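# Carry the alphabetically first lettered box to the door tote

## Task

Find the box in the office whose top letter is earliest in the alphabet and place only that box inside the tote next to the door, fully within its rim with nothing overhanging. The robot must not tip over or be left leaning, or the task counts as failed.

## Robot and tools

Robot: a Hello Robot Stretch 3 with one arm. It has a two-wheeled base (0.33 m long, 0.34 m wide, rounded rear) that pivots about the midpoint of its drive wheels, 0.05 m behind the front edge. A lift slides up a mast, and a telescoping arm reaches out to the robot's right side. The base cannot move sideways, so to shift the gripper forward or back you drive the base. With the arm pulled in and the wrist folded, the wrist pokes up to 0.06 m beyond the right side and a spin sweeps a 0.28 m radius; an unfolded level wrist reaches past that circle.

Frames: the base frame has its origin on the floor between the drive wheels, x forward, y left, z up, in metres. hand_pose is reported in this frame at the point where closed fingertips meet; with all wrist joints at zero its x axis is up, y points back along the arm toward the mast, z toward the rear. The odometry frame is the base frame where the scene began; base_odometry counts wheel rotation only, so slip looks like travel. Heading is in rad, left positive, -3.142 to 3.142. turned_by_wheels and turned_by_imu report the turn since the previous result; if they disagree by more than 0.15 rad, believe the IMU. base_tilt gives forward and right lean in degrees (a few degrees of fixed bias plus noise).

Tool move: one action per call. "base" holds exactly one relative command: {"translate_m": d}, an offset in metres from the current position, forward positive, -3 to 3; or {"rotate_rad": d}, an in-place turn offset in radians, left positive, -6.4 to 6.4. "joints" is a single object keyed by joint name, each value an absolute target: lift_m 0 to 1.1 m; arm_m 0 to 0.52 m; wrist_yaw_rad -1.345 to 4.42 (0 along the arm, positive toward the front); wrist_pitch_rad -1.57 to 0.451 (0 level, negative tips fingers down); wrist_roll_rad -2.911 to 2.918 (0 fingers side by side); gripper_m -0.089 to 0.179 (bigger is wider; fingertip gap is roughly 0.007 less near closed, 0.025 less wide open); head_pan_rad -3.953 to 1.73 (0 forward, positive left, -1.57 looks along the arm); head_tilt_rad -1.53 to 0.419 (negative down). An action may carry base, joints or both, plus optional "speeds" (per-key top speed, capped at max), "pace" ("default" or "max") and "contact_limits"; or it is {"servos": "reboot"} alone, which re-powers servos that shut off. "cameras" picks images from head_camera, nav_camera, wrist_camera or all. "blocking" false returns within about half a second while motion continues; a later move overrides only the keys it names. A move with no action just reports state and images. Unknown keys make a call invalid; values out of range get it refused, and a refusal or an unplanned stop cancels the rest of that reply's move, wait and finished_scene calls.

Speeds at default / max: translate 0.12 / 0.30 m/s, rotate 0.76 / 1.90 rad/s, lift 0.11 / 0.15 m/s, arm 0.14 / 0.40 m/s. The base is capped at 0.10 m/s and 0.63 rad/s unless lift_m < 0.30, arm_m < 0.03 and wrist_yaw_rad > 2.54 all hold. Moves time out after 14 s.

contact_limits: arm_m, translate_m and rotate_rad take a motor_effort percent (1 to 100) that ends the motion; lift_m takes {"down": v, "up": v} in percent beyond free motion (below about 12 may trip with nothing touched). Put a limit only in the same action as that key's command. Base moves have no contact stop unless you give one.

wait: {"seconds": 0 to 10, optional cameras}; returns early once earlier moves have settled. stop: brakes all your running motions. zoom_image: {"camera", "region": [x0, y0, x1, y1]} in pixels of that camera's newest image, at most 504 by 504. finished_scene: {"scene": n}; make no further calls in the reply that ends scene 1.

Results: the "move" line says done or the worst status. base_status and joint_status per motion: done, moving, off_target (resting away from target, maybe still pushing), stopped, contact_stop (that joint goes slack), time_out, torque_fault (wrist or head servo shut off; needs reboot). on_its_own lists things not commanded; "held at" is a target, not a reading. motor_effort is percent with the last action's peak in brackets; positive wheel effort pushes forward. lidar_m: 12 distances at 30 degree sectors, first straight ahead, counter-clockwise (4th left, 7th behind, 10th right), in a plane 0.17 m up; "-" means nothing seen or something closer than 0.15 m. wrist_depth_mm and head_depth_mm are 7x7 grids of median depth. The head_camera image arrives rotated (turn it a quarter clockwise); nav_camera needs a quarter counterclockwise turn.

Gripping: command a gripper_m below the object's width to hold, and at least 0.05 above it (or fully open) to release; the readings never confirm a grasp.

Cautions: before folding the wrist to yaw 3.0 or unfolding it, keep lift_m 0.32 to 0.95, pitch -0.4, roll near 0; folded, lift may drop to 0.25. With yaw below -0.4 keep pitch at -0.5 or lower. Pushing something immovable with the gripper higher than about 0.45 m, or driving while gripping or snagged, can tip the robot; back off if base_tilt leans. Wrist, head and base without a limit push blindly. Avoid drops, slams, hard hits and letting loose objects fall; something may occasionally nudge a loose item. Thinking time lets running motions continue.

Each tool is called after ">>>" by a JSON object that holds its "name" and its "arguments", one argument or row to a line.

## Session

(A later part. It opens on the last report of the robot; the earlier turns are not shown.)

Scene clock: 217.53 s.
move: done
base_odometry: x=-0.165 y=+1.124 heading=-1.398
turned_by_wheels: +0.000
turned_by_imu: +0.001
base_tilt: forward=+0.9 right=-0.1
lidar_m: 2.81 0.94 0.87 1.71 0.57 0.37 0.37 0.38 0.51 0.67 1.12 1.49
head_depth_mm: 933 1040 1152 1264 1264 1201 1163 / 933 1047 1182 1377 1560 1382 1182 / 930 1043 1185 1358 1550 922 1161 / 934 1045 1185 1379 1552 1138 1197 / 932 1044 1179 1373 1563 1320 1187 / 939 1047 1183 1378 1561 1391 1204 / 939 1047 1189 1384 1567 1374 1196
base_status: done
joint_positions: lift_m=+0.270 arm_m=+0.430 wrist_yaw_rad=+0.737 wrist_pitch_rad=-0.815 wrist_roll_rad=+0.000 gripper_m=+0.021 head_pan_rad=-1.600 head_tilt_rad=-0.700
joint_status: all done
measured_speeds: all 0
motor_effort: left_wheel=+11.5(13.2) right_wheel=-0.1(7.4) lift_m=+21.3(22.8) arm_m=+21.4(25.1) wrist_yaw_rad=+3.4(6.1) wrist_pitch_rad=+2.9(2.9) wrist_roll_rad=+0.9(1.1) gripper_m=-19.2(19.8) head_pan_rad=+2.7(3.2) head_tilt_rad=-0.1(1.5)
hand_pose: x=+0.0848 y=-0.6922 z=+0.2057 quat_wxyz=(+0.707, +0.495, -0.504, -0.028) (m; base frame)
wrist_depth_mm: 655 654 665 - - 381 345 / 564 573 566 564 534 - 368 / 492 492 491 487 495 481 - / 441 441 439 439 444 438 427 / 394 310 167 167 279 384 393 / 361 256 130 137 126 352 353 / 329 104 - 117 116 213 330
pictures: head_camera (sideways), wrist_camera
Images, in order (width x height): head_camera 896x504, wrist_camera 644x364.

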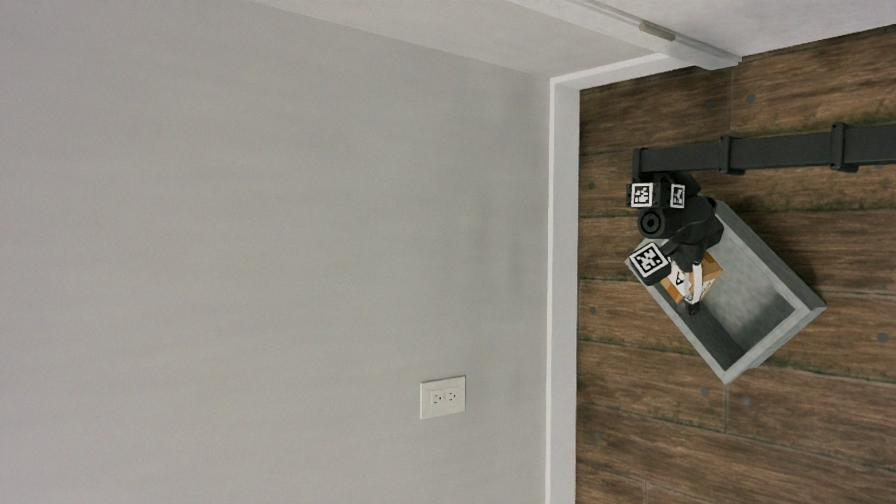

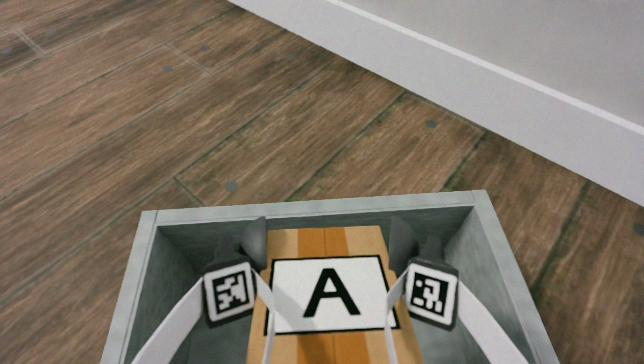

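>>> {"name": "move", "arguments": {
  "joints": {"lift_m":0.14,"arm_m":0.436},
  "contact_limits": {"lift_m":{"down":16}},
  "cameras": ["wrist_camera"]
}}

>>> {"name": "move", "arguments": {
  "joints": {"lift_m":0.1},
  "contact_limits": {"lift_m":{"down":14}},
  "speeds": {"lift_m":0.04},
  "cameras": ["wrist_camera"]
}}

Scene clock: 224.50 s.
move: done
base_odometry: x=-0.165 y=+1.124 heading=-1.398
turned_by_wheels: +0.000
turned_by_imu: +0.001
base_tilt: forward=+0.9 right=-0.1
lidar_m: 2.81 0.95 0.87 1.71 0.57 0.37 0.37 0.38 0.51 1.09 1.12 1.50
head_depth_mm: 927 1042 1165 1267 1261 1193 1168 / 932 1039 1185 1369 1544 1376 1207 / 930 1042 1184 1377 1564 1296 1139 / 933 1044 1187 1384 1552 1225 1201 / 930 1045 1191 1377 1558 1323 1181 / 933 1042 1184 1382 1558 1376 1194 / 938 1052 1187 1384 1567 1384 1207
base_status: not commanded
joint_positions: lift_m=+0.140 arm_m=+0.436 wrist_yaw_rad=+0.737 wrist_pitch_rad=-0.815 wrist_roll_rad=+0.000 gripper_m=+0.021 head_pan_rad=-1.600 head_tilt_rad=-0.700
joint_status: all done
measured_speeds: all 0
motor_effort: left_wheel=+11.3(11.6) right_wheel=-0.2(0.6) lift_m=+21.2(27.3) arm_m=+22.5(25.7) wrist_yaw_rad=+3.2(3.7) wrist_pitch_rad=+2.3(3.1) wrist_roll_rad=+0.8(1.0) gripper_m=-18.6(19.7) head_pan_rad=+2.1(3.4) head_tilt_rad=+0.8(1.6)
contact_limits: lift_m down 16 (down: maximum 72; up: maximum 65)
hand_pose: x=+0.0848 y=-0.6982 z=+0.0757 quat_wxyz=(+0.707, +0.495, -0.504, -0.028) (m; base frame)
wrist_depth_mm: 431 428 424 425 422 - - / 369 374 376 372 370 180 338 / 170 181 186 188 191 197 316 / - 213 223 229 240 242 - / - - 160 167 150 - - / - - 131 137 127 - - / - 94 - 117 117 - -
pictures: wrist_camera
Images, in order (width x height): wrist_camera 644x364.

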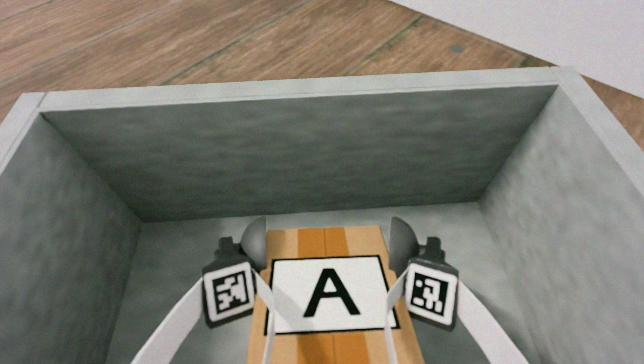

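Scene clock: 226.00 s.
move: done
base_odometry: x=-0.165 y=+1.124 heading=-1.398
turned_by_wheels: +0.000
turned_by_imu: +0.000
base_tilt: forward=+0.9 right=-0.2
lidar_m: 2.82 0.94 0.87 1.70 0.57 0.37 0.37 0.38 0.51 1.09 1.12 1.50
head_depth_mm: 934 1040 1157 1259 1254 1199 1158 / 933 1045 1185 1378 1545 1373 1205 / 930 1044 1185 1368 1557 1295 1164 / 936 1041 1186 1379 1549 1229 1200 / 933 1044 1187 1365 1556 1327 1182 / 937 1043 1190 1372 1556 1389 1208 / 934 1054 1186 1390 1558 1376 1204
base_status: not commanded
joint_positions: lift_m=+0.100 arm_m=+0.436 wrist_yaw_rad=+0.737 wrist_pitch_rad=-0.782 wrist_roll_rad=+0.000 gripper_m=+0.021 head_pan_rad=-1.600 head_tilt_rad=-0.700
joint_status: all done
measured_speeds: all 0
motor_effort: left_wheel=+11.3(11.6) right_wheel=-0.2(0.6) lift_m=+14.9(21.7) arm_m=+22.1(22.9) wrist_yaw_rad=+2.8(3.6) wrist_pitch_rad=-3.6(4.0) wrist_roll_rad=+1.0(1.2) gripper_m=-18.3(19.9) head_pan_rad=+2.6(3.4) head_tilt_rad=+1.1(1.7)
contact_limits: lift_m down 14 (down: maximum 72; up: maximum 65)
hand_pose: x=+0.0893 y=-0.7031 z=+0.0411 quat_wxyz=(+0.707, +0.487, -0.512, -0.016) (m; base frame)
wrist_depth_mm: 404 400 405 398 396 147 148 / 145 148 152 155 158 160 158 / 168 172 174 180 184 190 - / - 203 212 215 220 221 - / - - 151 161 150 - - / - 193 130 137 127 191 - / - 103 177 118 123 177 -
pictures: wrist_camera
Images, in order (width x height): wrist_camera 644x364.

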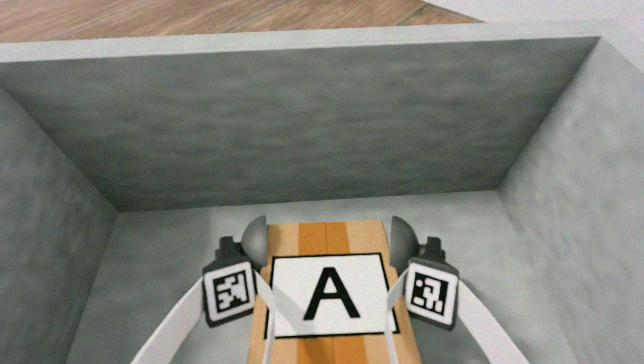

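>>> {"name": "move", "arguments": {
  "joints": {"gripper_m":0.125}
}}

>>> {"name": "move", "arguments": {
  "joints": {"lift_m":0.32},
  "cameras": ["wrist_camera"]
}}

Scene clock: 231.00 s.
move: done
base_odometry: x=-0.165 y=+1.124 heading=-1.398
turned_by_wheels: +0.000
turned_by_imu: +0.001
base_tilt: forward=+0.9 right=-0.1
lidar_m: 2.81 0.95 0.86 1.71 0.57 0.37 0.37 0.38 0.51 1.09 1.12 1.49
head_depth_mm: 930 1041 1155 1258 1257 1189 1165 / 933 1039 1184 1374 1564 1388 1209 / 930 1043 1187 1370 1546 1304 1165 / 932 1043 1195 1379 1552 1243 1211 / 936 1047 1186 1377 1554 1315 1184 / 932 1043 1187 1369 1557 1388 1207 / 934 1047 1183 1392 1551 1387 1206
base_status: not commanded
joint_positions: lift_m=+0.100 arm_m=+0.436 wrist_yaw_rad=+0.738 wrist_pitch_rad=-0.806 wrist_roll_rad=+0.000 gripper_m=+0.125 head_pan_rad=-1.600 head_tilt_rad=-0.700
joint_status: all done
measured_speeds: all 0
motor_effort: left_wheel=+11.0(11.4) right_wheel=-0.1(0.8) lift_m=+31.8(31.8) arm_m=+20.5(21.4) wrist_yaw_rad=+2.8(3.2) wrist_pitch_rad=+0.6(3.8) wrist_roll_rad=+0.7(1.1) gripper_m=+0.1(92.0) head_pan_rad=+1.5(4.0) head_tilt_rad=+1.2(2.5)
contact_limits: lift_m down 14 (down: maximum 72; up: maximum 65)
hand_pose: x=+0.0860 y=-0.6994 z=+0.0371 quat_wxyz=(+0.707, +0.493, -0.506, -0.025) (m; base frame)
wrist_depth_mm: 378 372 144 142 147 147 147 / 149 151 153 159 162 166 163 / 168 179 186 185 191 195 - / - 206 212 216 223 - - / - - - 156 - - - / - 124 185 141 183 123 - / - 126 172 129 172 168 92
pictures: none

Scene clock: 233.83 s.
move: done
base_odometry: x=-0.165 y=+1.124 heading=-1.398
turned_by_wheels: +0.000
turned_by_imu: +0.000
base_tilt: forward=+1.1 right=-0.2
lidar_m: 2.81 0.95 0.87 1.71 0.57 0.37 0.37 0.38 0.51 1.09 1.12 1.50
head_depth_mm: 930 1040 1154 1263 1250 1192 1163 / 931 1038 1200 1370 1551 1378 1159 / 934 1037 1189 1378 1541 926 1178 / 933 1042 1191 1380 1554 1294 1204 / 934 1049 1181 1385 1548 1313 1180 / 935 1048 1196 1378 1545 1388 1193 / 939 1054 1193 1388 1562 1387 1201
base_status: not commanded
joint_positions: lift_m=+0.320 arm_m=+0.436 wrist_yaw_rad=+0.738 wrist_pitch_rad=-0.809 wrist_roll_rad=+0.000 gripper_m=+0.125 head_pan_rad=-1.600 head_tilt_rad=-0.700
joint_status: all done
measured_speeds: all 0
motor_effort: left_wheel=+11.2(11.4) right_wheel=-0.2(0.9) lift_m=+31.7(34.4) arm_m=+19.5(20.9) wrist_yaw_rad=+2.3(3.1) wrist_pitch_rad=+1.6(1.9) wrist_roll_rad=+1.0(1.1) gripper_m=+0.7(1.4) head_pan_rad=+2.3(2.8) head_tilt_rad=+1.1(3.0)
hand_pose: x=+0.0857 y=-0.6990 z=+0.2566 quat_wxyz=(+0.707, +0.494, -0.505, -0.026) (m; base frame)
wrist_depth_mm: 770 768 722 - - 384 339 / 636 647 654 630 - - 363 / 570 557 570 557 551 - 386 / 505 503 497 499 500 490 - / 457 450 457 460 455 446 438 / 411 124 352 374 365 126 407 / - 123 - 326 - 119 366
pictures: wrist_camera
Images, in order (width x height): wrist_camera 644x364.

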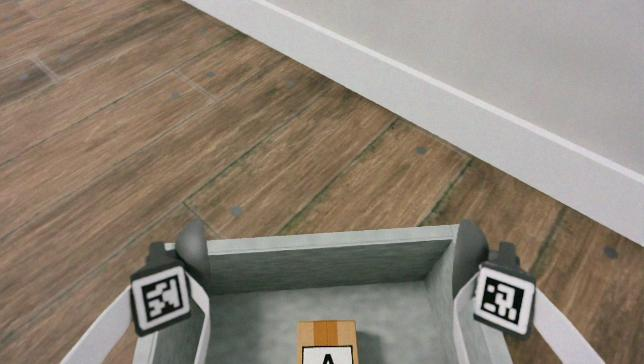

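>>> {"name": "finished_scene", "arguments": {
  "scene": 3
}}

The scene is finished: the task was done.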